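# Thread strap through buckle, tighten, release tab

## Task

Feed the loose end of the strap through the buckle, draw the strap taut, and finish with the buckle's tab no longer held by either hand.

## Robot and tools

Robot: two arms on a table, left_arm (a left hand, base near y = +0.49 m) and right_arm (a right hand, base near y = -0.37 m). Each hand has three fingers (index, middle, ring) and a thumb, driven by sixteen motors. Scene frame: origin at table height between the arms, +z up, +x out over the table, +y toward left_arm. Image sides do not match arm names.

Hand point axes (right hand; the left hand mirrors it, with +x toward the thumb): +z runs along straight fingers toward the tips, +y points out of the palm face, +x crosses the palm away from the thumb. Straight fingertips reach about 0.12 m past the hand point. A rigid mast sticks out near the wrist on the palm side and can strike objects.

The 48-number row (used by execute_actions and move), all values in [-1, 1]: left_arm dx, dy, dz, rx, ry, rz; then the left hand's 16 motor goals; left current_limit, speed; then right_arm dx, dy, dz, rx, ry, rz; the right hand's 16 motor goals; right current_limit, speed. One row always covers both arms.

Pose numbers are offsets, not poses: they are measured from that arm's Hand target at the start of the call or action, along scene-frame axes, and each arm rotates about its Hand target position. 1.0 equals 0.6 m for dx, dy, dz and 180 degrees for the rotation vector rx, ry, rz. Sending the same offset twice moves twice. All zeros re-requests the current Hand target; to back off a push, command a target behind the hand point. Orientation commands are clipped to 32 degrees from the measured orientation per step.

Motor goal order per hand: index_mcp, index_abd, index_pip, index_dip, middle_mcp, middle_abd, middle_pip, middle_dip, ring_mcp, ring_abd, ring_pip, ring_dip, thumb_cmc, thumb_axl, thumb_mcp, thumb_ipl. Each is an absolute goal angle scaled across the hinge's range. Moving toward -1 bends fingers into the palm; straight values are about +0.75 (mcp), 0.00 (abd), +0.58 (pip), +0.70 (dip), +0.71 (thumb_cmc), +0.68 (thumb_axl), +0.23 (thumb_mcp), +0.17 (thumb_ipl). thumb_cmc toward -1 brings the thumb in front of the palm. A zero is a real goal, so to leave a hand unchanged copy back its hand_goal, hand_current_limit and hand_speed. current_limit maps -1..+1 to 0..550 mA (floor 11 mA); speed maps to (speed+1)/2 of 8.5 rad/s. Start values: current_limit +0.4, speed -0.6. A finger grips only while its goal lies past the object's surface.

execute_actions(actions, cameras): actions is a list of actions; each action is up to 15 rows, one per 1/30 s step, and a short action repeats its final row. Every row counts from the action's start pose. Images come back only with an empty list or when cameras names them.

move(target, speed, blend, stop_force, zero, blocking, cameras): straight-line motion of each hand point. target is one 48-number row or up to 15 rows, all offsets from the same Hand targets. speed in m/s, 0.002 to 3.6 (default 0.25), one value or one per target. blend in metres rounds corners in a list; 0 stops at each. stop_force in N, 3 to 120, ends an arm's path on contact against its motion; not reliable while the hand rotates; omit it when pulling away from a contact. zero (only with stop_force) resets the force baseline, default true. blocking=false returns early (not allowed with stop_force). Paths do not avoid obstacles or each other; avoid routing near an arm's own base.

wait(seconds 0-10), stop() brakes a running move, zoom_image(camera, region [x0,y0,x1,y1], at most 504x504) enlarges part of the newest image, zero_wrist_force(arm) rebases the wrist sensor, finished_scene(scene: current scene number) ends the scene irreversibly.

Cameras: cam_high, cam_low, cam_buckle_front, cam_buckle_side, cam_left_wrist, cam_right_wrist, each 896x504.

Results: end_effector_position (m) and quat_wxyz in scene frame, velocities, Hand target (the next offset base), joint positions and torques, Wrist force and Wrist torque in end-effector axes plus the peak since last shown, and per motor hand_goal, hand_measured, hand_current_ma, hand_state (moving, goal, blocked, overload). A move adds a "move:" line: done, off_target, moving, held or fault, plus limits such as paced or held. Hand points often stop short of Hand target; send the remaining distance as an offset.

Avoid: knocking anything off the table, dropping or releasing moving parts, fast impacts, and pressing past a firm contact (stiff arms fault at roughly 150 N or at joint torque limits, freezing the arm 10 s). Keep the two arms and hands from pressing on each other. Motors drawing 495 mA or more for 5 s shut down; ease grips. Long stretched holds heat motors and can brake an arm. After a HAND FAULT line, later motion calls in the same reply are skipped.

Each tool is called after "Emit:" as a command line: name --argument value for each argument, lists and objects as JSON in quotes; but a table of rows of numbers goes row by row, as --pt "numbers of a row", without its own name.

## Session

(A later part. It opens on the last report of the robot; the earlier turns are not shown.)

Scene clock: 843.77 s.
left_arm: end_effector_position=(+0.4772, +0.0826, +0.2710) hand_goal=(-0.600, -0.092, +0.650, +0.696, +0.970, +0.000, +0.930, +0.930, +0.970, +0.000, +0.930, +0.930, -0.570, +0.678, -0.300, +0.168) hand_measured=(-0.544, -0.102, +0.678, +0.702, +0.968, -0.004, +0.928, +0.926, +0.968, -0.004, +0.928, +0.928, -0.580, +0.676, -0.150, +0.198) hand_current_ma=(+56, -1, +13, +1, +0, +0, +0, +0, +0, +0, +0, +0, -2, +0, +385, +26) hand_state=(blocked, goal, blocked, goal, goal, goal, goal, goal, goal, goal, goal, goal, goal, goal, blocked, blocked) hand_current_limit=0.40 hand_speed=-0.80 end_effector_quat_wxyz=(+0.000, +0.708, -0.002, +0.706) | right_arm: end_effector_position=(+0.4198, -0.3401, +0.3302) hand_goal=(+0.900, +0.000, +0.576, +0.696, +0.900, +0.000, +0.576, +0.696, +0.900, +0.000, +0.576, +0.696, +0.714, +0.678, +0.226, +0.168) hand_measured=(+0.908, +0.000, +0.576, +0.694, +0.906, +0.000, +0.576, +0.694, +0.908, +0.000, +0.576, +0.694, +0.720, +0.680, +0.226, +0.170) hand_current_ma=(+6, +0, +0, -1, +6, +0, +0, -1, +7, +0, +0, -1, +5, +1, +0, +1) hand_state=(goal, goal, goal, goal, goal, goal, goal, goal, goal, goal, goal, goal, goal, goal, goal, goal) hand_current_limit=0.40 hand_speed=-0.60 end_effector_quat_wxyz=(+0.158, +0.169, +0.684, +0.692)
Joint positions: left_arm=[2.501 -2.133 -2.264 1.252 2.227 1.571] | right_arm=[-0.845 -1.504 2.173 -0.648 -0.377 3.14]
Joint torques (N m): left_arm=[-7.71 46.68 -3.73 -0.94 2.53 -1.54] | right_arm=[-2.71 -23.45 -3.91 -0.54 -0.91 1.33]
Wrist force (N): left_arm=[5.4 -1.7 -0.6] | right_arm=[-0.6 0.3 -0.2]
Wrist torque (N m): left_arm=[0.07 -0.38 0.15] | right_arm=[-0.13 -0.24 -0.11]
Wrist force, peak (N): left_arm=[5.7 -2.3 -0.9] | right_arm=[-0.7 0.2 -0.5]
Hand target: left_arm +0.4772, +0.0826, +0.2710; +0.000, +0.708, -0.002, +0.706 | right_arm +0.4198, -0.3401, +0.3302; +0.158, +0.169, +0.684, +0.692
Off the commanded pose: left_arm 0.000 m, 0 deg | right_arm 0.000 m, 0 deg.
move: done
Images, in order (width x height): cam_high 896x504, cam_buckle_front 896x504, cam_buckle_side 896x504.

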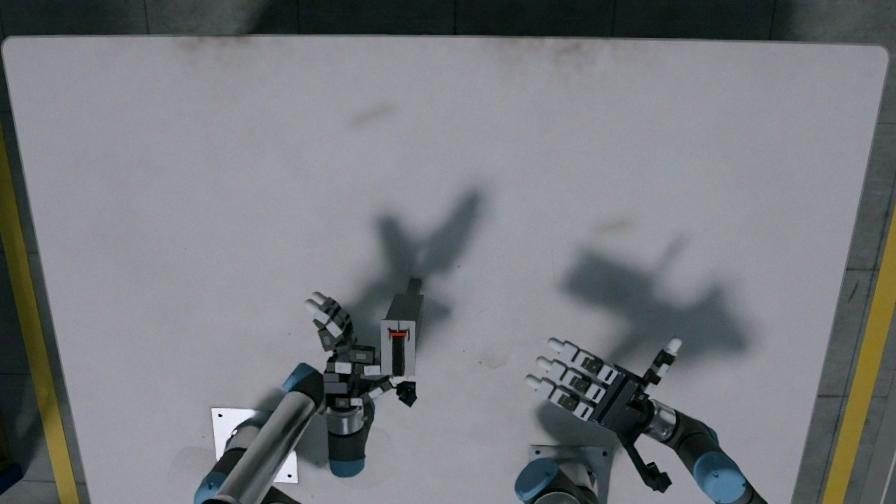

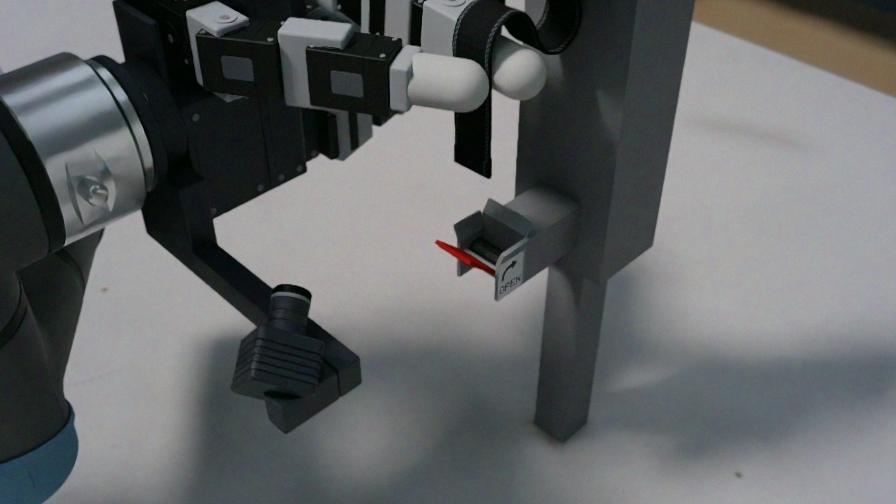

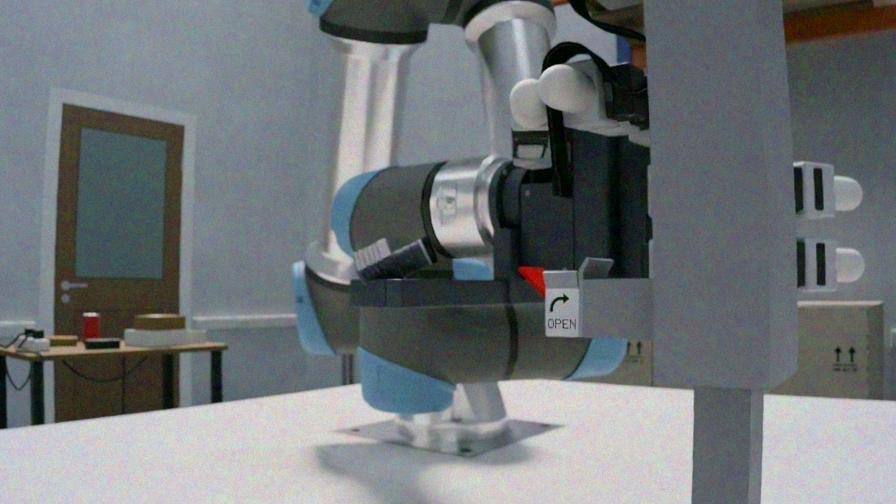

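Emit:
move --target '[0.0317,0,-0.03,0,0,0, -0.6,-0.093,0.65,0.696,0.97,0,0.93,0.93,0.97,0,0.93,0.93,-0.571,0.678,-0.3,0.168,0.4,-0.8, 0,0,0,0,0,0, 0.9,0,0.576,0.696,0.9,0,0.576,0.696,0.9,0,0.576,0.696,0.714,0.678,0.226,0.168,0.4,-0.6]' --speed 0.05 --cameras '["cam_buckle_front","cam_buckle_side"]'

Emit:
zoom_image --camera "cam_buckle_front" --region '[400, 60, 620, 320]'

Emit:
zoom_image --camera "cam_buckle_side" --region '[480, 60, 700, 350]'

Scene clock: 850.23 s.
left_arm: end_effector_position=(+0.4962, +0.0826, +0.2531) hand_goal=(-0.600, -0.092, +0.650, +0.696, +0.970, +0.000, +0.930, +0.930, +0.970, +0.000, +0.930, +0.930, -0.570, +0.678, -0.300, +0.168) hand_measured=(-0.544, -0.102, +0.678, +0.702, +0.968, -0.004, +0.928, +0.926, +0.968, -0.004, +0.928, +0.928, -0.580, +0.676, -0.150, +0.198) hand_current_ma=(+56, -1, +13, +1, +0, +0, +0, +0, +0, +0, +0, +0, -2, +0, +385, +27) hand_state=(blocked, goal, blocked, goal, goal, goal, goal, goal, goal, goal, goal, goal, goal, goal, blocked, blocked) hand_current_limit=0.40 hand_speed=-0.80 end_effector_quat_wxyz=(+0.000, +0.708, -0.002, +0.706) end_effector_velocity=(+0.000, +0.001, +0.000) end_effector_angular_velocity=(+0.001, +0.003, +0.003) | right_arm: end_effector_position=(+0.4198, -0.3401, +0.3302) hand_goal=(+0.900, +0.000, +0.576, +0.696, +0.900, +0.000, +0.576, +0.696, +0.900, +0.000, +0.576, +0.696, +0.714, +0.678, +0.226, +0.168) hand_measured=(+0.908, +0.000, +0.576, +0.694, +0.906, +0.000, +0.576, +0.694, +0.908, +0.000, +0.576, +0.694, +0.720, +0.680, +0.226, +0.170) hand_current_ma=(+6, +0, +0, -1, +6, +0, +0, -1, +7, +0, +0, -1, +5, +1, +0, +1) hand_state=(goal, goal, goal, goal, goal, goal, goal, goal, goal, goal, goal, goal, goal, goal, goal, goal) hand_current_limit=0.40 hand_speed=-0.60 end_effector_quat_wxyz=(+0.158, +0.169, +0.684, +0.692)
Joint positions: left_arm=[2.533 -2.194 -2.231 1.281 2.195 1.572] | right_arm=[-0.845 -1.504 2.173 -0.648 -0.377 3.14]
Joint velocities: left_arm=[-0.001 0.003 -0.002 -0.005 0.004 -0.001] | right_arm=[within noise]
Joint torques (N m): left_arm=[-7.47 48.18 -4.14 -0.78 2.6 1.26] | right_arm=[-2.01 -22.98 -3.14 -0.39 -0.87 1.27]
Wrist force (N): left_arm=[5.5 -1.6 -0.8] | right_arm=[-0.6 0.3 -0.2]
Wrist torque (N m): left_arm=[0.09 -0.40 0.14] | right_arm=[-0.12 -0.24 -0.11]
Wrist force, peak (N): left_arm=[6.0 -2.1 -1.0] | right_arm=[-0.8 0.1 -0.5]
Hand target: left_arm +0.4962, +0.0826, +0.2530; +0.000, +0.708, -0.002, +0.706 | right_arm +0.4198, -0.3401, +0.3302; +0.158, +0.169, +0.684, +0.692
Off the commanded pose: left_arm 0.000 m, 0 deg | right_arm 0.000 m, 0 deg.
move: done
Images, in order (width x height): cam_buckle_front 896x504, cam_buckle_side 896x504.

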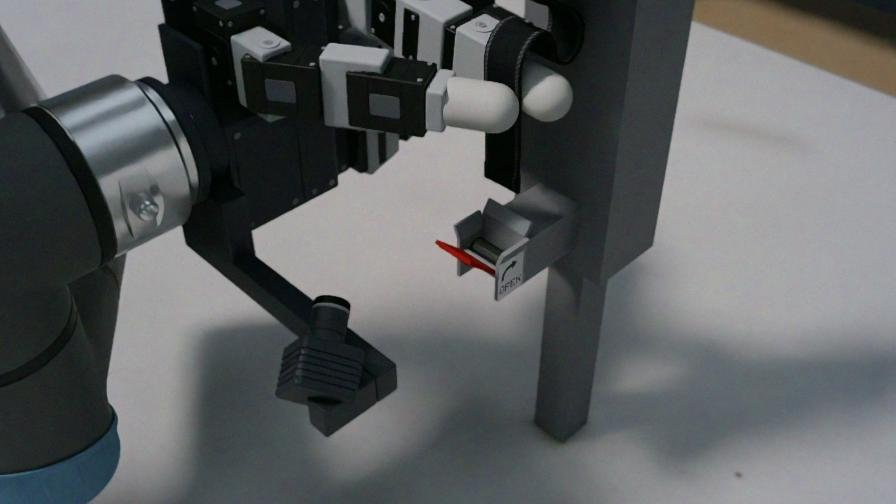

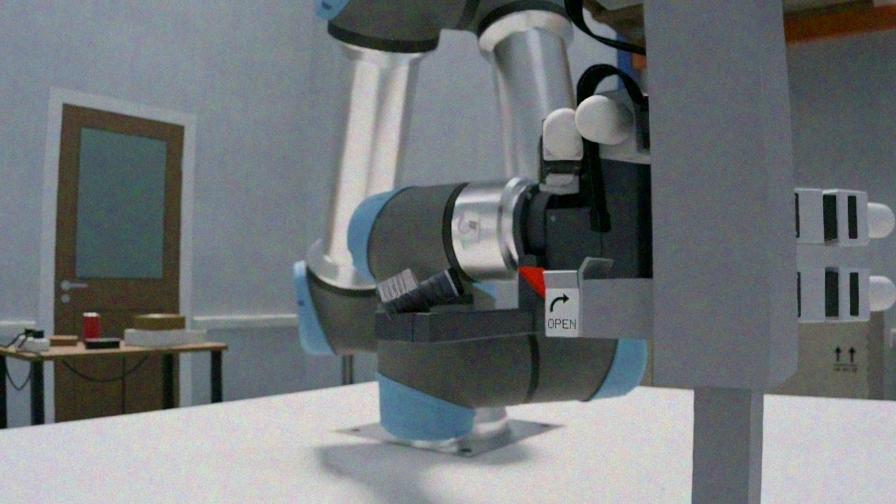

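Scaled by 1.938 from the camera's 896x504 image, which has a finer 1280x720 frame.

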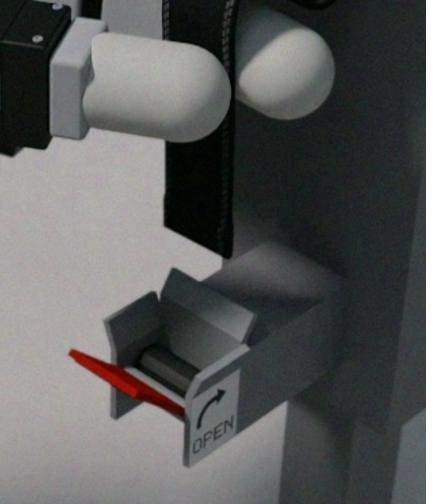

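Scaled by 1.738 from the camera's 896x504 image, which has a finer 1280x720 frame.

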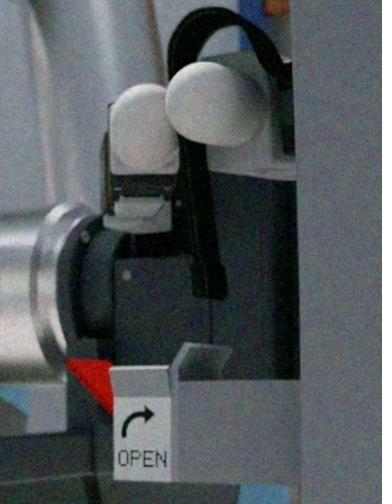

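Emit:
move --target '[-0.0033,-0.005,0,0,0,0, -0.6,-0.093,0.65,0.696,0.97,0,0.93,0.93,0.97,0,0.93,0.93,-0.571,0.678,-0.3,0.168,0.4,-0.8, -0.0113,0.15,-0.07,0,0,0.1486, 0.98,0,0.576,0.696,-0.38,0,-0.6,-0.48,-0.38,0,-0.6,-0.48,0.714,0.678,0.95,0.9,0.4,-0.6]' --speed 0.15 --cameras '["cam_high","cam_buckle_front","cam_buckle_side"]'

Scene clock: 890.20 s.
left_arm: end_effector_position=(+0.4942, +0.0796, +0.2530) hand_goal=(-0.600, -0.092, +0.650, +0.696, +0.970, +0.000, +0.930, +0.930, +0.970, +0.000, +0.930, +0.930, -0.570, +0.678, -0.300, +0.168) hand_measured=(-0.544, -0.102, +0.678, +0.702, +0.968, -0.004, +0.928, +0.926, +0.968, -0.004, +0.928, +0.928, -0.580, +0.676, -0.150, +0.198) hand_current_ma=(+56, -1, +13, +1, +0, +0, +0, +0, +0, +0, +0, +0, -2, +0, +385, +27) hand_state=(blocked, goal, blocked, goal, goal, goal, goal, goal, goal, goal, goal, goal, goal, goal, blocked, blocked) hand_current_limit=0.40 hand_speed=-0.80 end_effector_quat_wxyz=(+0.000, +0.708, -0.002, +0.706) | right_arm: end_effector_position=(+0.4130, -0.2501, +0.2882) hand_goal=(+0.980, +0.000, +0.576, +0.696, -0.380, +0.000, -0.600, -0.480, -0.380, +0.000, -0.600, -0.480, +0.714, +0.678, +0.950, +0.900) hand_measured=(+0.988, +0.000, +0.576, +0.694, -0.378, +0.000, -0.600, -0.478, -0.378, +0.000, -0.600, -0.478, +0.720, +0.676, +0.948, +0.898) hand_current_ma=(+6, +0, +0, -1, +1, +0, +0, +1, +1, +0, +0, +1, +5, -1, -2, -1) hand_state=(goal, goal, goal, goal, goal, goal, goal, goal, goal, goal, goal, goal, goal, goal, goal, goal) hand_current_limit=0.40 hand_speed=-0.60 end_effector_quat_wxyz=(-0.006, +0.006, +0.704, +0.710)
Joint positions: left_arm=[2.523 -2.195 -2.227 1.278 2.205 1.572] | right_arm=[-0.568 -1.279 2.031 -0.738 -0.567 3.147]
Joint torques (N m): left_arm=[-0.96 23.71 13.94 -0.69 0.93 -1.58] | right_arm=[-0.81 -23.66 -1.5 2.45 0.87 -1.44]
Wrist force (N): left_arm=[5.5 -1.9 -0.7] | right_arm=[-0.4 0.1 -0.3]
Wrist torque (N m): left_arm=[0.04 -0.40 0.15] | right_arm=[-0.27 -0.26 -0.12]
Wrist force, peak (N): left_arm=[5.6 -1.9 -0.9] | right_arm=[-0.8 0.3 -0.8]
Hand target: left_arm +0.4942, +0.0796, +0.2530; +0.000, +0.708, -0.002, +0.706 | right_arm +0.4130, -0.2501, +0.2882; -0.006, +0.006, +0.704, +0.710
Off the commanded pose: left_arm 0.000 m, 0 deg | right_arm 0.000 m, 0 deg.
move: done
Images, in order (width x height): cam_high 896x504, cam_buckle_front 896x504, cam_buckle_side 896x504.

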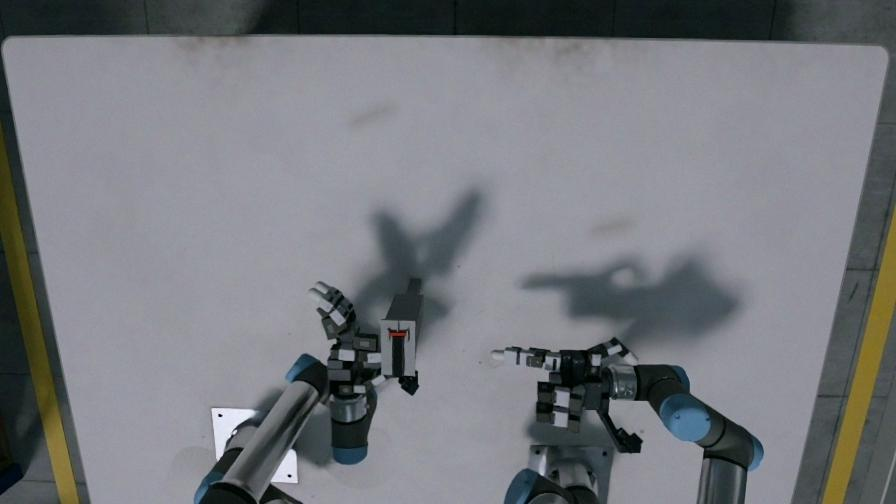

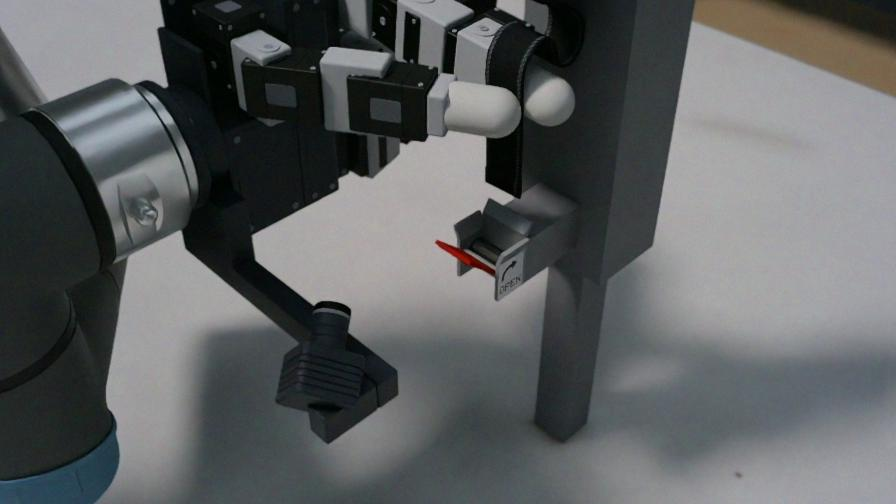

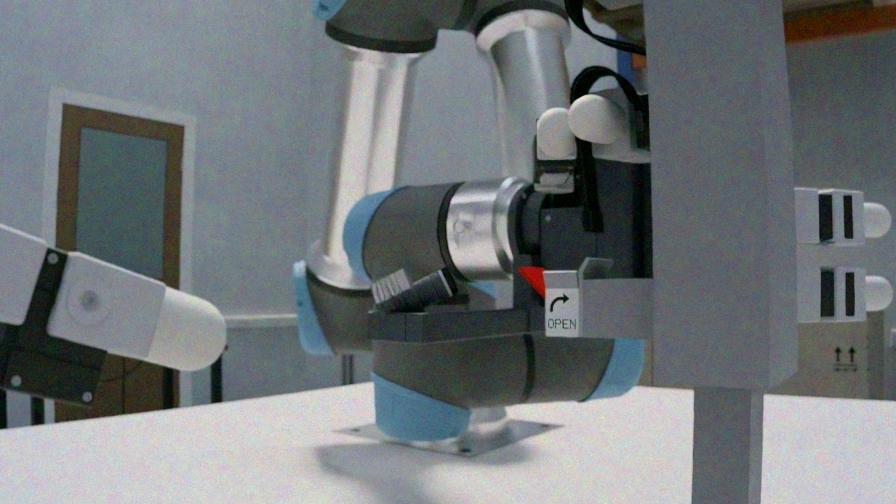

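Emit:
move --target '[0,0,0,0,0,0, -0.6,-0.093,0.65,0.696,0.97,0,0.93,0.93,0.97,0,0.93,0.93,-0.571,0.678,-0.3,0.168,0.4,-0.8, 0,0.19,-0.025,0,0,0, 0.98,0,0.576,0.696,-0.38,0,-0.6,-0.48,-0.38,0,-0.6,-0.48,0.714,0.678,0.95,0.9,0.4,-0.6]' --speed 0.12 --cameras '["cam_high","cam_buckle_front","cam_buckle_side"]'

Scene clock: 896.33 s.
left_arm: end_effector_position=(+0.4942, +0.0796, +0.2530) hand_goal=(-0.600, -0.092, +0.650, +0.696, +0.970, +0.000, +0.930, +0.930, +0.970, +0.000, +0.930, +0.930, -0.570, +0.678, -0.300, +0.168) hand_measured=(-0.544, -0.102, +0.678, +0.702, +0.968, -0.004, +0.928, +0.926, +0.968, -0.004, +0.928, +0.928, -0.580, +0.676, -0.150, +0.198) hand_current_ma=(+56, -1, +13, +1, +0, +0, +0, +0, +0, +0, +0, +0, -2, +0, +385, +27) hand_state=(blocked, goal, blocked, goal, goal, goal, goal, goal, goal, goal, goal, goal, goal, goal, blocked, blocked) hand_current_limit=0.40 hand_speed=-0.80 end_effector_quat_wxyz=(+0.000, +0.708, -0.002, +0.706) | right_arm: end_effector_position=(+0.4130, -0.1361, +0.2731) hand_goal=(+0.980, +0.000, +0.576, +0.696, -0.380, +0.000, -0.600, -0.480, -0.380, +0.000, -0.600, -0.480, +0.714, +0.678, +0.950, +0.900) hand_measured=(+0.988, +0.000, +0.576, +0.694, -0.378, +0.000, -0.600, -0.478, -0.378, +0.000, -0.600, -0.478, +0.720, +0.676, +0.948, +0.898) hand_current_ma=(+6, +0, +0, -1, +1, +0, +0, +1, +1, +0, +0, +1, +5, -1, -2, -1) hand_state=(goal, goal, goal, goal, goal, goal, goal, goal, goal, goal, goal, goal, goal, goal, goal, goal) hand_current_limit=0.40 hand_speed=-0.60 end_effector_quat_wxyz=(-0.006, +0.006, +0.704, +0.710)
Joint positions: left_arm=[2.523 -2.195 -2.227 1.278 2.205 1.572] | right_arm=[-0.309 -1.275 2.079 -0.779 -0.308 3.135]
Joint torques (N m): left_arm=[3.4 34.63 -3.63 4.27 -1.51 -1.55] | right_arm=[6.1 -30.63 -27.12 1.86 1.31 1.02]
Wrist force (N): left_arm=[5.5 -1.8 -0.8] | right_arm=[-0.7 0.2 -0.6]
Wrist torque (N m): left_arm=[0.08 -0.40 0.14] | right_arm=[-0.25 -0.23 -0.06]
Wrist force, peak (N): left_arm=[5.6 -2.0 -0.7] | right_arm=[-0.7 0.2 -1.7]
Hand target: left_arm +0.4942, +0.0796, +0.2530; +0.000, +0.708, -0.002, +0.706 | right_arm +0.4130, -0.1361, +0.2732; -0.006, +0.006, +0.704, +0.710
Off the commanded pose: left_arm 0.000 m, 0 deg | right_arm 0.000 m, 0 deg.
move: done
Images, in order (width x height): cam_high 896x504, cam_buckle_front 896x504, cam_buckle_side 896x504.

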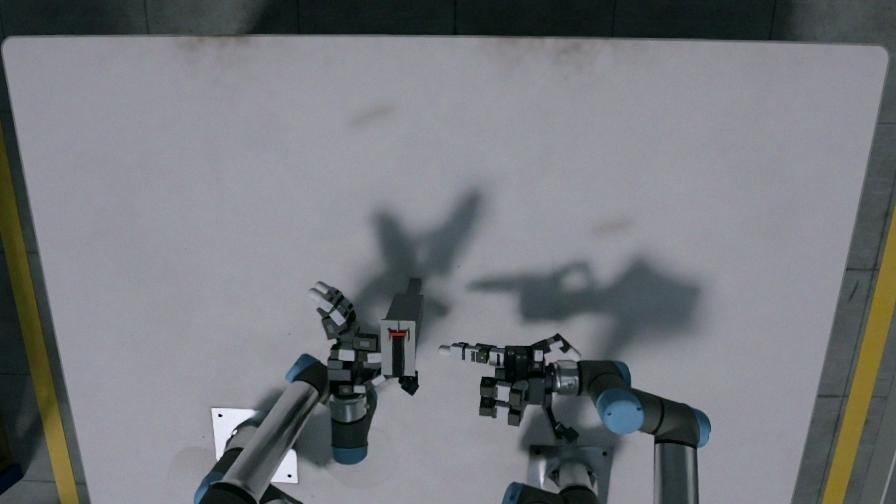

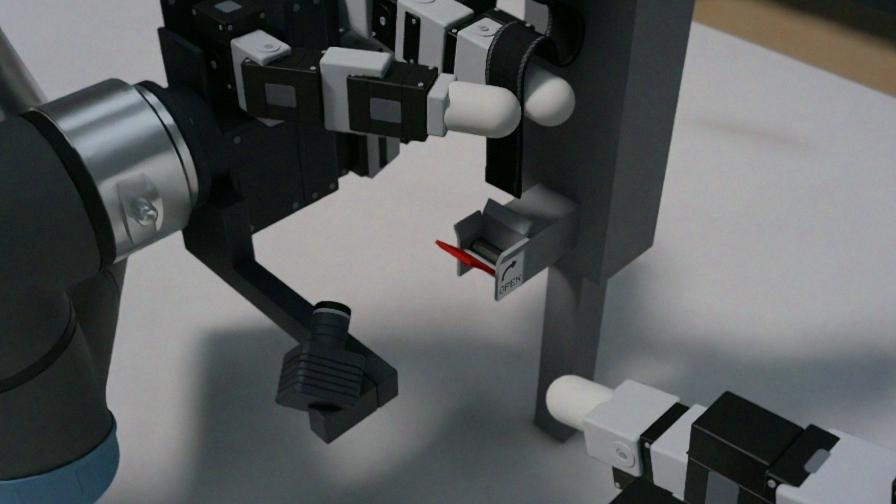

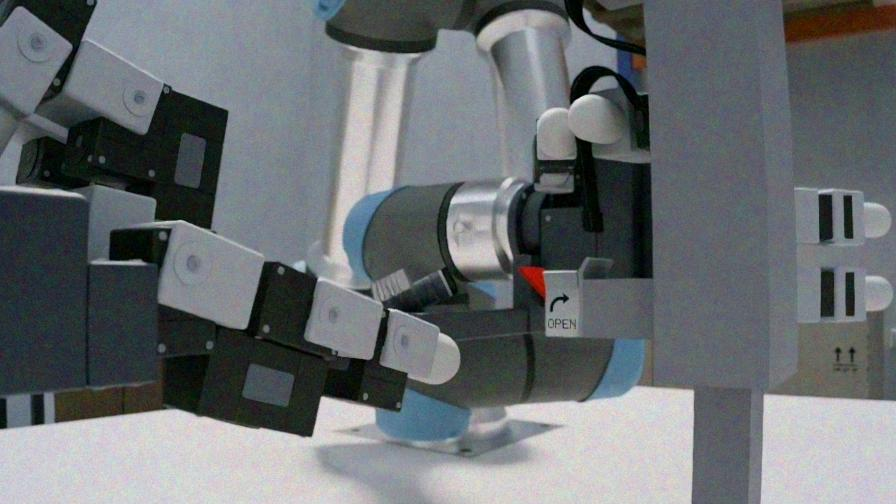

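Emit:
move --target '[0,0,0,0,0,0, -0.6,-0.093,0.65,0.696,0.97,0,0.93,0.93,0.97,0,0.93,0.93,-0.571,0.678,-0.3,0.168,0.4,-0.8, 0.004,0.09,0.004,0,0,0, 0.98,0,0.576,0.696,-0.38,0,-0.6,-0.48,-0.38,0,-0.6,-0.48,0.714,0.678,0.95,0.9,0.4,-0.6]' --speed 0.08 --cameras '["cam_buckle_front","cam_buckle_side"]'

Emit:
zoom_image --camera "cam_buckle_front" --region '[400, 160, 620, 380]'

Emit:
zoom_image --camera "cam_buckle_side" --region '[430, 200, 650, 400]'

Scene clock: 905.03 s.
left_arm: end_effector_position=(+0.4942, +0.0796, +0.2530) hand_goal=(-0.600, -0.092, +0.650, +0.696, +0.970, +0.000, +0.930, +0.930, +0.970, +0.000, +0.930, +0.930, -0.570, +0.678, -0.300, +0.168) hand_measured=(-0.544, -0.102, +0.678, +0.702, +0.968, -0.004, +0.928, +0.926, +0.968, -0.004, +0.928, +0.928, -0.580, +0.676, -0.150, +0.198) hand_current_ma=(+56, -1, +13, +1, +0, +0, +0, +0, +0, +0, +0, +0, -2, +0, +385, +27) hand_state=(blocked, goal, blocked, goal, goal, goal, goal, goal, goal, goal, goal, goal, goal, goal, blocked, blocked) hand_current_limit=0.40 hand_speed=-0.80 end_effector_quat_wxyz=(+0.000, +0.708, -0.002, +0.706) | right_arm: end_effector_position=(+0.4154, -0.0821, +0.2756) hand_goal=(+0.980, +0.000, +0.576, +0.696, -0.380, +0.000, -0.600, -0.480, -0.380, +0.000, -0.600, -0.480, +0.714, +0.678, +0.950, +0.900) hand_measured=(+0.988, +0.000, +0.576, +0.694, -0.378, +0.000, -0.600, -0.478, -0.378, +0.000, -0.600, -0.478, +0.720, +0.676, +0.948, +0.898) hand_current_ma=(+6, +0, +0, -1, +1, +0, +0, +1, +1, +0, +0, +1, +5, -1, -2, -1) hand_state=(goal, goal, goal, goal, goal, goal, goal, goal, goal, goal, goal, goal, goal, goal, goal, goal) hand_current_limit=0.40 hand_speed=-0.60 end_effector_quat_wxyz=(-0.006, +0.006, +0.704, +0.710)
Joint positions: left_arm=[2.523 -2.195 -2.227 1.278 2.205 1.572] | right_arm=[-0.176 -1.262 2.052 -0.746 -0.175 3.116]
Joint torques (N m): left_arm=[2.87 43.78 -3.48 4.09 -1.61 -1.59] | right_arm=[1.83 -32.41 -0.97 -1.26 0.87 0.56]
Wrist force (N): left_arm=[5.3 -1.7 -0.7] | right_arm=[-0.5 0.1 -0.3]
Wrist torque (N m): left_arm=[0.07 -0.37 0.12] | right_arm=[-0.28 -0.25 -0.05]
Wrist force, peak (N): left_arm=[5.6 -1.9 -0.9] | right_arm=[-0.7 0.3 -1.4]
Hand target: left_arm +0.4942, +0.0796, +0.2530; +0.000, +0.708, -0.002, +0.706 | right_arm +0.4154, -0.0821, +0.2756; -0.006, +0.006, +0.704, +0.710
Off the commanded pose: left_arm 0.000 m, 0 deg | right_arm 0.000 m, 0 deg.
move: done
Images, in order (width x height): cam_buckle_front 896x504, cam_buckle_side 896x504.

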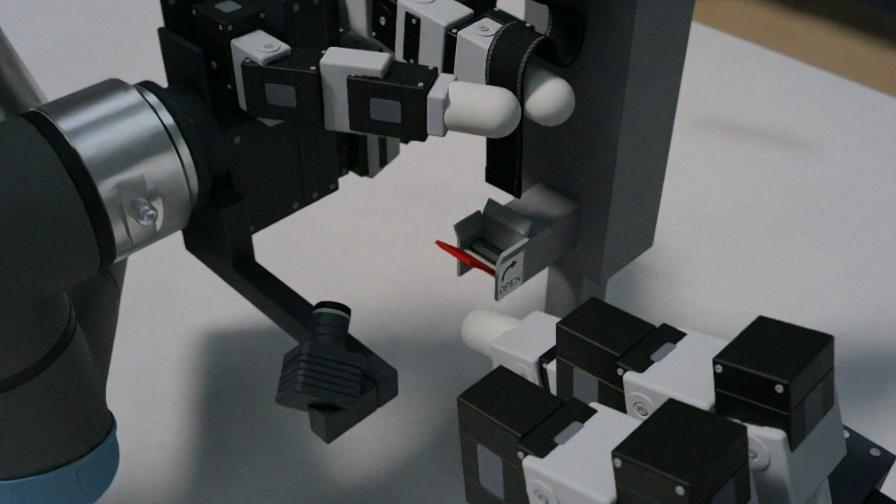

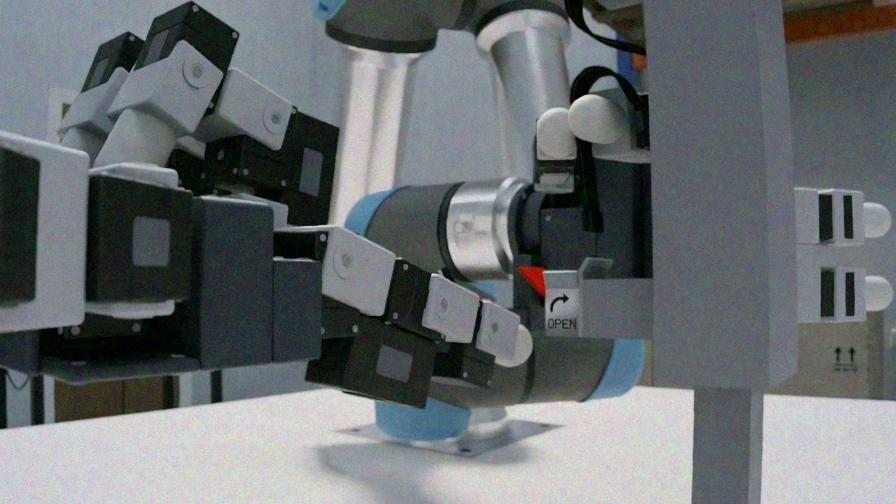

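Scaled by 2.291 from the camera's 896x504 image, which has a finer 1280x720 frame.

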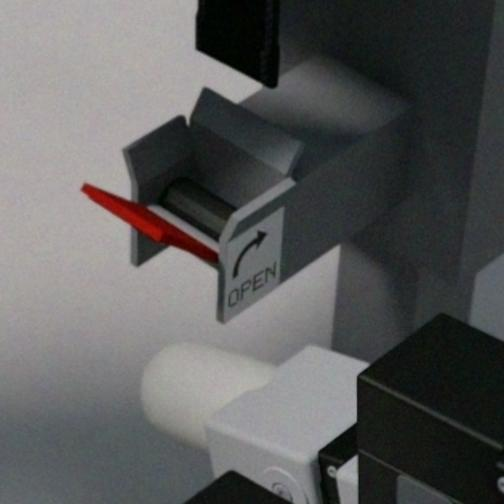

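Scaled by 2.291 from the camera's 896x504 image, which has a finer 1280x720 frame.

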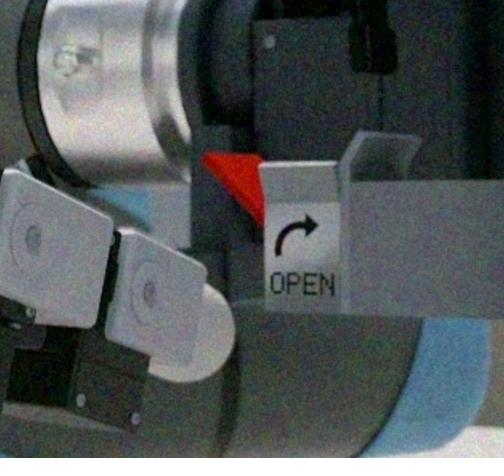

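Emit:
move --target '[0,0,0,0,0,0, -0.6,-0.093,0.65,0.696,0.97,0,0.93,0.93,0.97,0,0.93,0.93,-0.571,0.678,-0.3,0.168,0.4,-0.8, -0.002,0.025,0.01,0,0,0, 0.98,0,0.576,0.696,-0.38,0,-0.6,-0.48,-0.38,0,-0.6,-0.48,0.714,0.678,0.95,0.9,0.4,-0.6]' --speed 0.04 --cameras '["cam_buckle_front","cam_buckle_side"]'

Emit:
zoom_image --camera "cam_buckle_front" --region '[400, 160, 620, 380]'

Emit:
zoom_image --camera "cam_buckle_side" --region '[430, 200, 650, 400]'

Scene clock: 912.43 s.
left_arm: end_effector_position=(+0.4942, +0.0796, +0.2530) hand_goal=(-0.600, -0.092, +0.650, +0.696, +0.970, +0.000, +0.930, +0.930, +0.970, +0.000, +0.930, +0.930, -0.570, +0.678, -0.300, +0.168) hand_measured=(-0.544, -0.102, +0.678, +0.702, +0.968, -0.004, +0.928, +0.926, +0.968, -0.004, +0.928, +0.928, -0.580, +0.676, -0.150, +0.198) hand_current_ma=(+56, -1, +13, +1, +0, +0, +0, +0, +0, +0, +0, +0, -2, +0, +385, +27) hand_state=(blocked, goal, blocked, goal, goal, goal, goal, goal, goal, goal, goal, goal, goal, goal, blocked, blocked) hand_current_limit=0.40 hand_speed=-0.80 end_effector_quat_wxyz=(+0.000, +0.708, -0.002, +0.706) | right_arm: end_effector_position=(+0.4142, -0.0670, +0.2816) hand_goal=(+0.980, +0.000, +0.576, +0.696, -0.380, +0.000, -0.600, -0.480, -0.380, +0.000, -0.600, -0.480, +0.714, +0.678, +0.950, +0.900) hand_measured=(+0.988, +0.000, +0.576, +0.694, -0.378, +0.000, -0.600, -0.478, -0.378, +0.000, -0.600, -0.478, +0.720, +0.676, +0.948, +0.898) hand_current_ma=(+6, +0, +0, -1, +1, +0, +0, +1, +1, +0, +0, +1, +5, -1, -2, -1) hand_state=(goal, goal, goal, goal, goal, goal, goal, goal, goal, goal, goal, goal, goal, goal, goal, goal) hand_current_limit=0.40 hand_speed=-0.60 end_effector_quat_wxyz=(-0.006, +0.006, +0.704, +0.710)
Joint positions: left_arm=[2.523 -2.195 -2.227 1.278 2.205 1.572] | right_arm=[-0.139 -1.269 2.04 -0.717 -0.138 3.104]
Joint torques (N m): left_arm=[2.46 47.02 -2.78 4.24 -1.76 -1.4] | right_arm=[-9.95 -20.53 -21.15 0.42 -1.63 -1.79]
Wrist force (N): left_arm=[5.5 -1.8 -0.9] | right_arm=[-1.0 0.1 -0.3]
Wrist torque (N m): left_arm=[0.08 -0.41 0.14] | right_arm=[-0.28 -0.19 -0.10]
Wrist force, peak (N): left_arm=[5.6 -1.9 -0.9] | right_arm=[-0.8 0.2 -1.0]
Hand target: left_arm +0.4942, +0.0796, +0.2530; +0.000, +0.708, -0.002, +0.706 | right_arm +0.4142, -0.0671, +0.2816; -0.006, +0.006, +0.704, +0.710
Off the commanded pose: left_arm 0.000 m, 0 deg | right_arm 0.000 m, 0 deg.
move: done
Images, in order (width x height): cam_buckle_front 896x504, cam_buckle_side 896x504.

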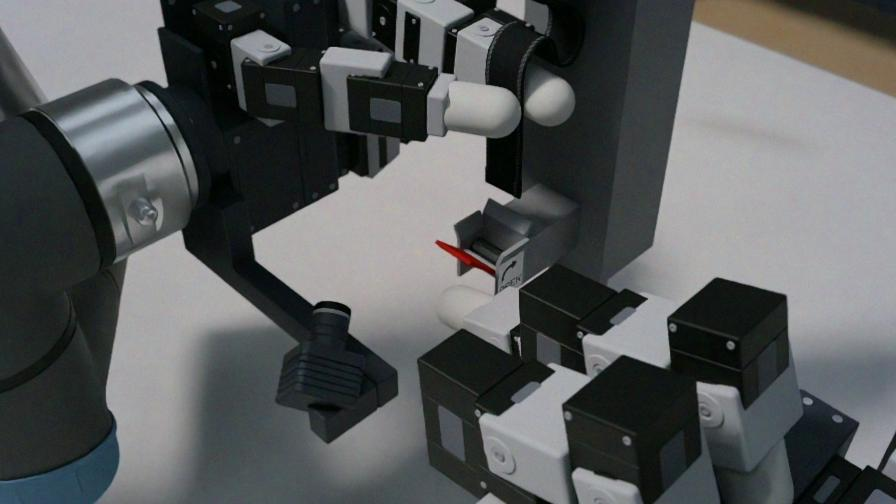

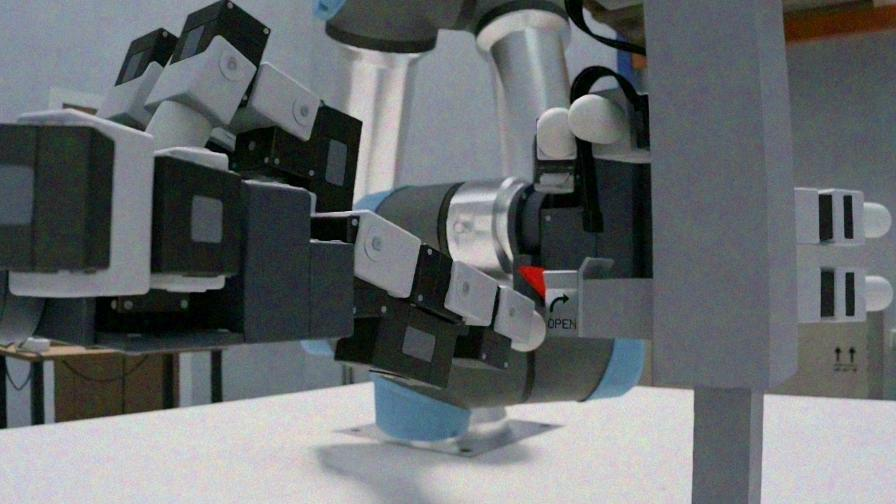

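Scaled by 2.291 from the camera's 896x504 image, which has a finer 1280x720 frame.

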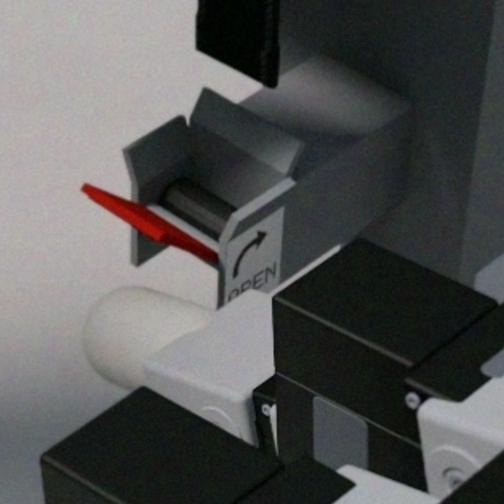

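Scaled by 2.291 from the camera's 896x504 image, which has a finer 1280x720 frame.

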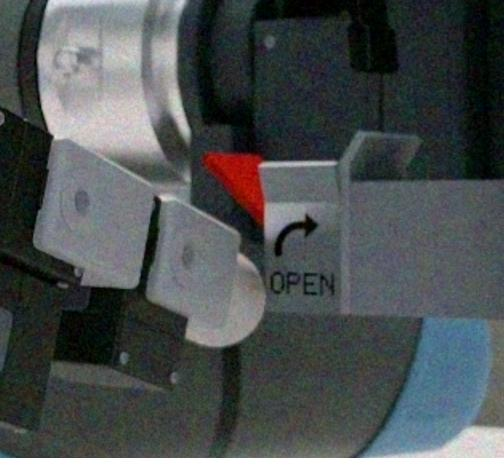

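Emit:
move --target '[0,0,0,0,0,0, -0.6,-0.093,0.65,0.696,0.97,0,0.93,0.93,0.97,0,0.93,0.93,-0.571,0.678,-0.3,0.168,0.4,-0.8, 0,0,0.0167,0,0,0, 0.98,0,0.576,0.696,-0.38,0,-0.6,-0.48,-0.38,0,-0.6,-0.48,0.714,0.678,0.95,0.9,0.4,-0.6]' --speed 0.03 --cameras '["cam_buckle_front","cam_buckle_side"]'

Emit:
zoom_image --camera "cam_buckle_front" --region '[400, 160, 620, 380]'

Emit:
zoom_image --camera "cam_buckle_side" --region '[430, 200, 650, 400]'

Scene clock: 916.53 s.
left_arm: end_effector_position=(+0.4942, +0.0796, +0.2530) hand_goal=(-0.600, -0.092, +0.650, +0.696, +0.970, +0.000, +0.930, +0.930, +0.970, +0.000, +0.930, +0.930, -0.570, +0.678, -0.300, +0.168) hand_measured=(-0.544, -0.102, +0.678, +0.702, +0.968, -0.004, +0.928, +0.926, +0.968, -0.004, +0.928, +0.928, -0.580, +0.676, -0.150, +0.198) hand_current_ma=(+56, -1, +13, +1, +0, +0, +0, +0, +0, +0, +0, +0, -2, +0, +385, +27) hand_state=(blocked, goal, blocked, goal, goal, goal, goal, goal, goal, goal, goal, goal, goal, goal, blocked, blocked) hand_current_limit=0.40 hand_speed=-0.80 end_effector_quat_wxyz=(+0.000, +0.708, -0.002, +0.706) | right_arm: end_effector_position=(+0.4142, -0.0671, +0.2917) hand_goal=(+0.980, +0.000, +0.576, +0.696, -0.380, +0.000, -0.600, -0.480, -0.380, +0.000, -0.600, -0.480, +0.714, +0.678, +0.950, +0.900) hand_measured=(+0.988, +0.000, +0.576, +0.694, -0.378, +0.000, -0.600, -0.478, -0.378, +0.000, -0.600, -0.478, +0.720, +0.676, +0.948, +0.898) hand_current_ma=(+6, +0, +0, -1, +1, +0, +0, +1, +1, +0, +0, +1, +5, -1, -2, -1) hand_state=(goal, goal, goal, goal, goal, goal, goal, goal, goal, goal, goal, goal, goal, goal, goal, goal) hand_current_limit=0.40 hand_speed=-0.60 end_effector_quat_wxyz=(-0.006, +0.006, +0.704, +0.710)
Joint positions: left_arm=[2.523 -2.195 -2.227 1.278 2.205 1.572] | right_arm=[-0.139 -1.287 2.031 -0.689 -0.138 3.104]
Joint torques (N m): left_arm=[3.29 47.33 -4.05 4.14 -1.51 -1.46] | right_arm=[-7.79 -21.71 -20.74 -1.18 0.03 -1.8]
Wrist force (N): left_arm=[5.3 -1.9 -0.8] | right_arm=[-0.8 0.3 -0.3]
Wrist torque (N m): left_arm=[0.06 -0.38 0.13] | right_arm=[-0.26 -0.21 -0.07]
Wrist force, peak (N): left_arm=[5.7 -1.8 -0.8] | right_arm=[-1.0 0.2 -0.5]
Hand target: left_arm +0.4942, +0.0796, +0.2530; +0.000, +0.708, -0.002, +0.706 | right_arm +0.4142, -0.0671, +0.2916; -0.006, +0.006, +0.704, +0.710
Off the commanded pose: left_arm 0.000 m, 0 deg | right_arm 0.000 m, 0 deg.
move: done
Images, in order (width x height): cam_buckle_front 896x504, cam_buckle_side 896x504.

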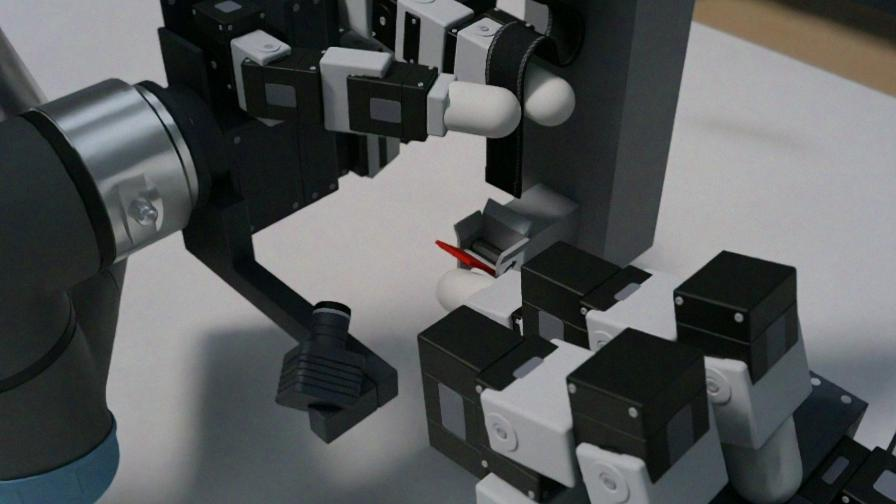

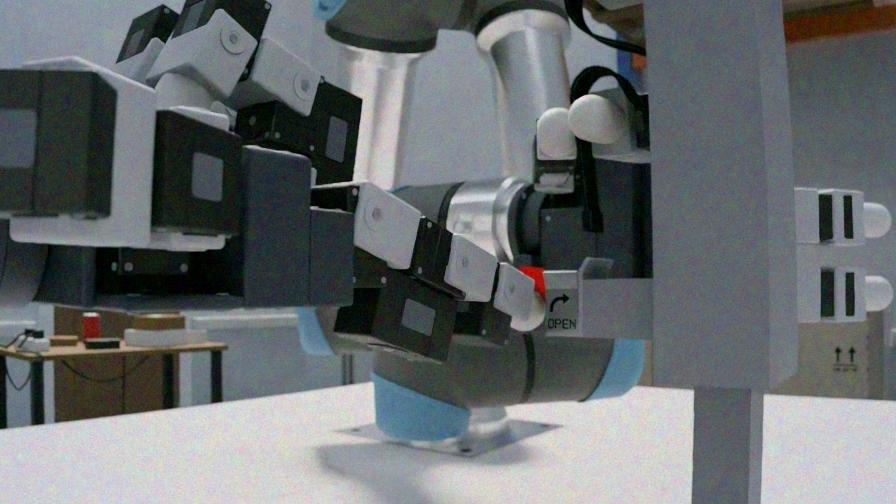

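Scaled by 2.291 from the camera's 896x504 image, which has a finer 1280x720 frame.

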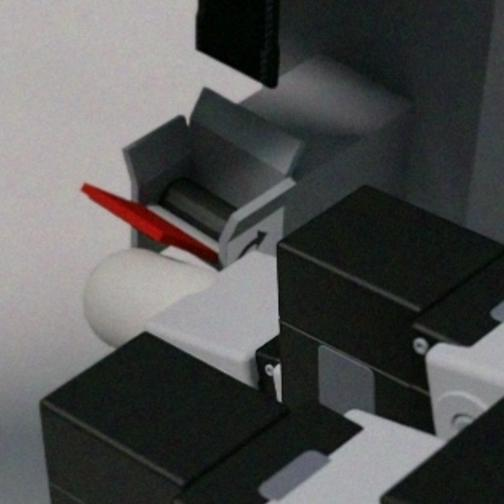

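Scaled by 2.291 from the camera's 896x504 image, which has a finer 1280x720 frame.

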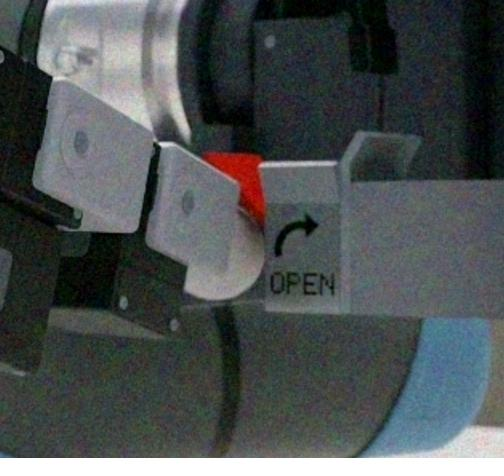

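Emit:
move --target '[0,0,0,0,0,0, -0.6,-0.093,0.65,0.696,0.97,0,0.93,0.93,0.97,0,0.93,0.93,-0.571,0.678,-0.3,0.168,0.4,-0.8, 0,0,0.01,0,0,0, 0.98,0,0.576,0.696,-0.38,0,-0.6,-0.48,-0.38,0,-0.6,-0.48,0.714,0.678,0.95,0.9,0.4,-0.6]' --speed 0.03

Emit:
move --target '[0,0,0,0,0,0, -0.6,-0.093,0.65,0.696,0.97,0,0.93,0.93,0.97,0,0.93,0.93,-0.571,0.678,-0.3,0.168,0.4,-0.8, 0,0,0.0083,0,0,0, 0.98,0,0.576,0.696,-0.38,0,-0.6,-0.48,-0.38,0,-0.6,-0.48,0.714,0.678,0.95,0.9,0.4,-0.6]' --speed 0.03 --cameras '["cam_buckle_front","cam_buckle_side"]'

Emit:
zoom_image --camera "cam_buckle_front" --region '[400, 160, 620, 380]'

Emit:
zoom_image --camera "cam_buckle_side" --region '[430, 200, 650, 400]'

Scene clock: 921.50 s.
left_arm: end_effector_position=(+0.4942, +0.0796, +0.2530) hand_goal=(-0.600, -0.092, +0.650, +0.696, +0.970, +0.000, +0.930, +0.930, +0.970, +0.000, +0.930, +0.930, -0.570, +0.678, -0.300, +0.168) hand_measured=(-0.544, -0.102, +0.678, +0.702, +0.968, -0.004, +0.928, +0.926, +0.968, -0.004, +0.928, +0.928, -0.580, +0.676, -0.150, +0.198) hand_current_ma=(+56, -1, +13, +1, +0, +0, +0, +0, +0, +0, +0, +0, -2, +0, +385, +27) hand_state=(blocked, goal, blocked, goal, goal, goal, goal, goal, goal, goal, goal, goal, goal, goal, blocked, blocked) hand_current_limit=0.40 hand_speed=-0.80 end_effector_quat_wxyz=(+0.000, +0.708, -0.002, +0.706) | right_arm: end_effector_position=(+0.4142, -0.0671, +0.2977) hand_goal=(+0.980, +0.000, +0.576, +0.696, -0.380, +0.000, -0.600, -0.480, -0.380, +0.000, -0.600, -0.480, +0.714, +0.678, +0.950, +0.900) hand_measured=(+0.998, -0.002, +0.584, +0.698, -0.378, +0.000, -0.600, -0.478, -0.378, +0.000, -0.600, -0.478, +0.720, +0.676, +0.948, +0.898) hand_current_ma=(+25, -1, +7, +1, +1, +0, +0, +1, +1, +0, +0, +1, +5, -1, -2, -1) hand_state=(goal, goal, goal, goal, goal, goal, goal, goal, goal, goal, goal, goal, goal, goal, goal, goal) hand_current_limit=0.40 hand_speed=-0.60 end_effector_quat_wxyz=(-0.006, +0.006, +0.704, +0.710)
Joint positions: left_arm=[2.523 -2.195 -2.227 1.278 2.205 1.572] | right_arm=[-0.139 -1.298 2.025 -0.673 -0.138 3.104]
Joint torques (N m): left_arm=[2.91 47.68 -2.83 4.17 -1.44 -1.59] | right_arm=[2.04 -21.81 -23.63 -0.53 -0.8 -1.88]
Wrist force (N): left_arm=[5.4 -1.9 -0.8] | right_arm=[-0.5 -0.4 -0.3]
Wrist torque (N m): left_arm=[0.06 -0.40 0.14] | right_arm=[-0.19 -0.18 -0.03]
Wrist force, peak (N): left_arm=[5.7 -1.8 -0.8] | right_arm=[-1.0 0.2 -0.3]
Hand target: left_arm +0.4942, +0.0796, +0.2530; +0.000, +0.708, -0.002, +0.706 | right_arm +0.4142, -0.0671, +0.2976; -0.006, +0.006, +0.704, +0.710
Off the commanded pose: left_arm 0.000 m, 0 deg | right_arm 0.000 m, 0 deg.
move: done

Scene clock: 922.20 s.
left_arm: end_effector_position=(+0.4942, +0.0796, +0.2530) hand_goal=(-0.600, -0.092, +0.650, +0.696, +0.970, +0.000, +0.930, +0.930, +0.970, +0.000, +0.930, +0.930, -0.570, +0.678, -0.300, +0.168) hand_measured=(-0.544, -0.102, +0.678, +0.702, +0.968, -0.004, +0.928, +0.926, +0.968, -0.004, +0.928, +0.928, -0.580, +0.676, -0.150, +0.198) hand_current_ma=(+56, -1, +13, +1, +0, +0, +0, +0, +0, +0, +0, +0, -2, +0, +385, +27) hand_state=(blocked, goal, blocked, goal, goal, goal, goal, goal, goal, goal, goal, goal, goal, goal, blocked, blocked) hand_current_limit=0.40 hand_speed=-0.80 end_effector_quat_wxyz=(+0.000, +0.708, -0.002, +0.706) | right_arm: end_effector_position=(+0.4142, -0.0670, +0.3027) hand_goal=(+0.980, +0.000, +0.576, +0.696, -0.380, +0.000, -0.600, -0.480, -0.380, +0.000, -0.600, -0.480, +0.714, +0.678, +0.950, +0.900) hand_measured=(+0.998, -0.008, +0.594, +0.704, -0.378, +0.000, -0.600, -0.478, -0.378, +0.000, -0.600, -0.478, +0.720, +0.676, +0.948, +0.898) hand_current_ma=(+25, -5, +21, +6, +1, +0, +0, +1, +1, +0, +0, +1, +5, -1, -2, -1) hand_state=(goal, goal, goal, goal, goal, goal, goal, goal, goal, goal, goal, goal, goal, goal, goal, goal) hand_current_limit=0.40 hand_speed=-0.60 end_effector_quat_wxyz=(-0.006, +0.006, +0.704, +0.710)
Joint positions: left_arm=[2.523 -2.195 -2.227 1.278 2.205 1.572] | right_arm=[-0.139 -1.306 2.02 -0.659 -0.138 3.105]
Joint torques (N m): left_arm=[3.47 46.44 -2.57 4.25 -1.54 -1.49] | right_arm=[-0.41 -19.58 -25.33 0.02 -0.85 -1.47]
Wrist force (N): left_arm=[5.5 -1.8 -0.9] | right_arm=[-0.2 -1.2 -0.8]
Wrist torque (N m): left_arm=[0.07 -0.40 0.14] | right_arm=[-0.06 -0.15 0.03]
Wrist force, peak (N): left_arm=[5.6 -2.1 -0.8] | right_arm=[-0.4 -1.6 -0.8]
Hand target: left_arm +0.4942, +0.0796, +0.2530; +0.000, +0.708, -0.002, +0.706 | right_arm +0.4142, -0.0671, +0.3026; -0.006, +0.006, +0.704, +0.710
Off the commanded pose: left_arm 0.000 m, 0 deg | right_arm 0.000 m, 0 deg.
move: done
Images, in order (width x height): cam_buckle_front 896x504, cam_buckle_side 896x504.

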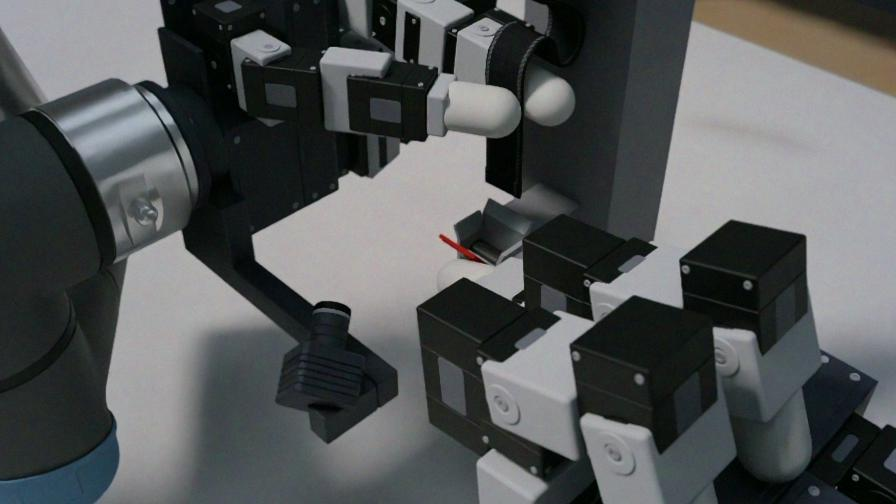

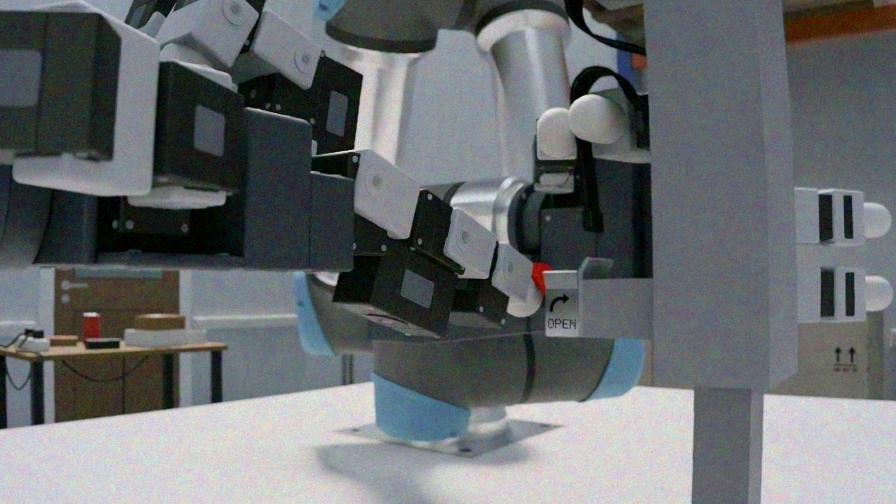

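Scaled by 2.291 from the camera's 896x504 image, which has a finer 1280x720 frame.

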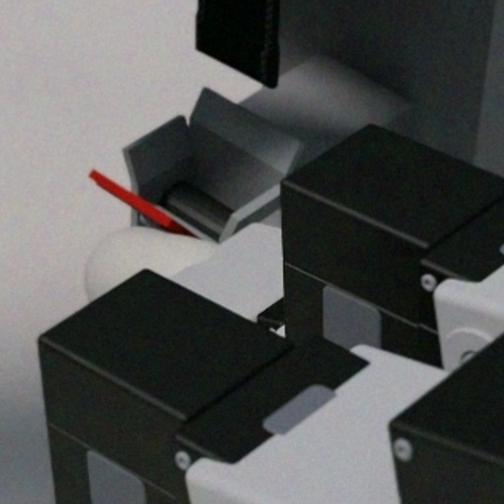

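Scaled by 2.291 from the camera's 896x504 image, which has a finer 1280x720 frame.

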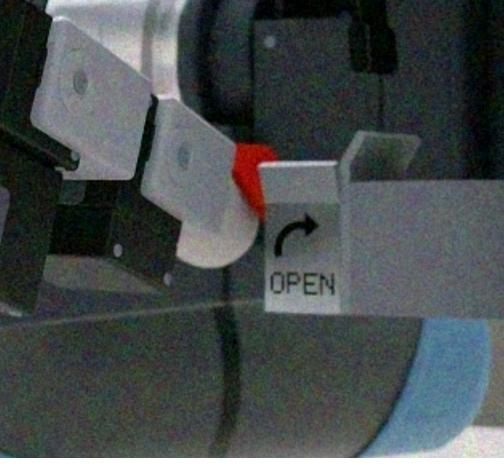

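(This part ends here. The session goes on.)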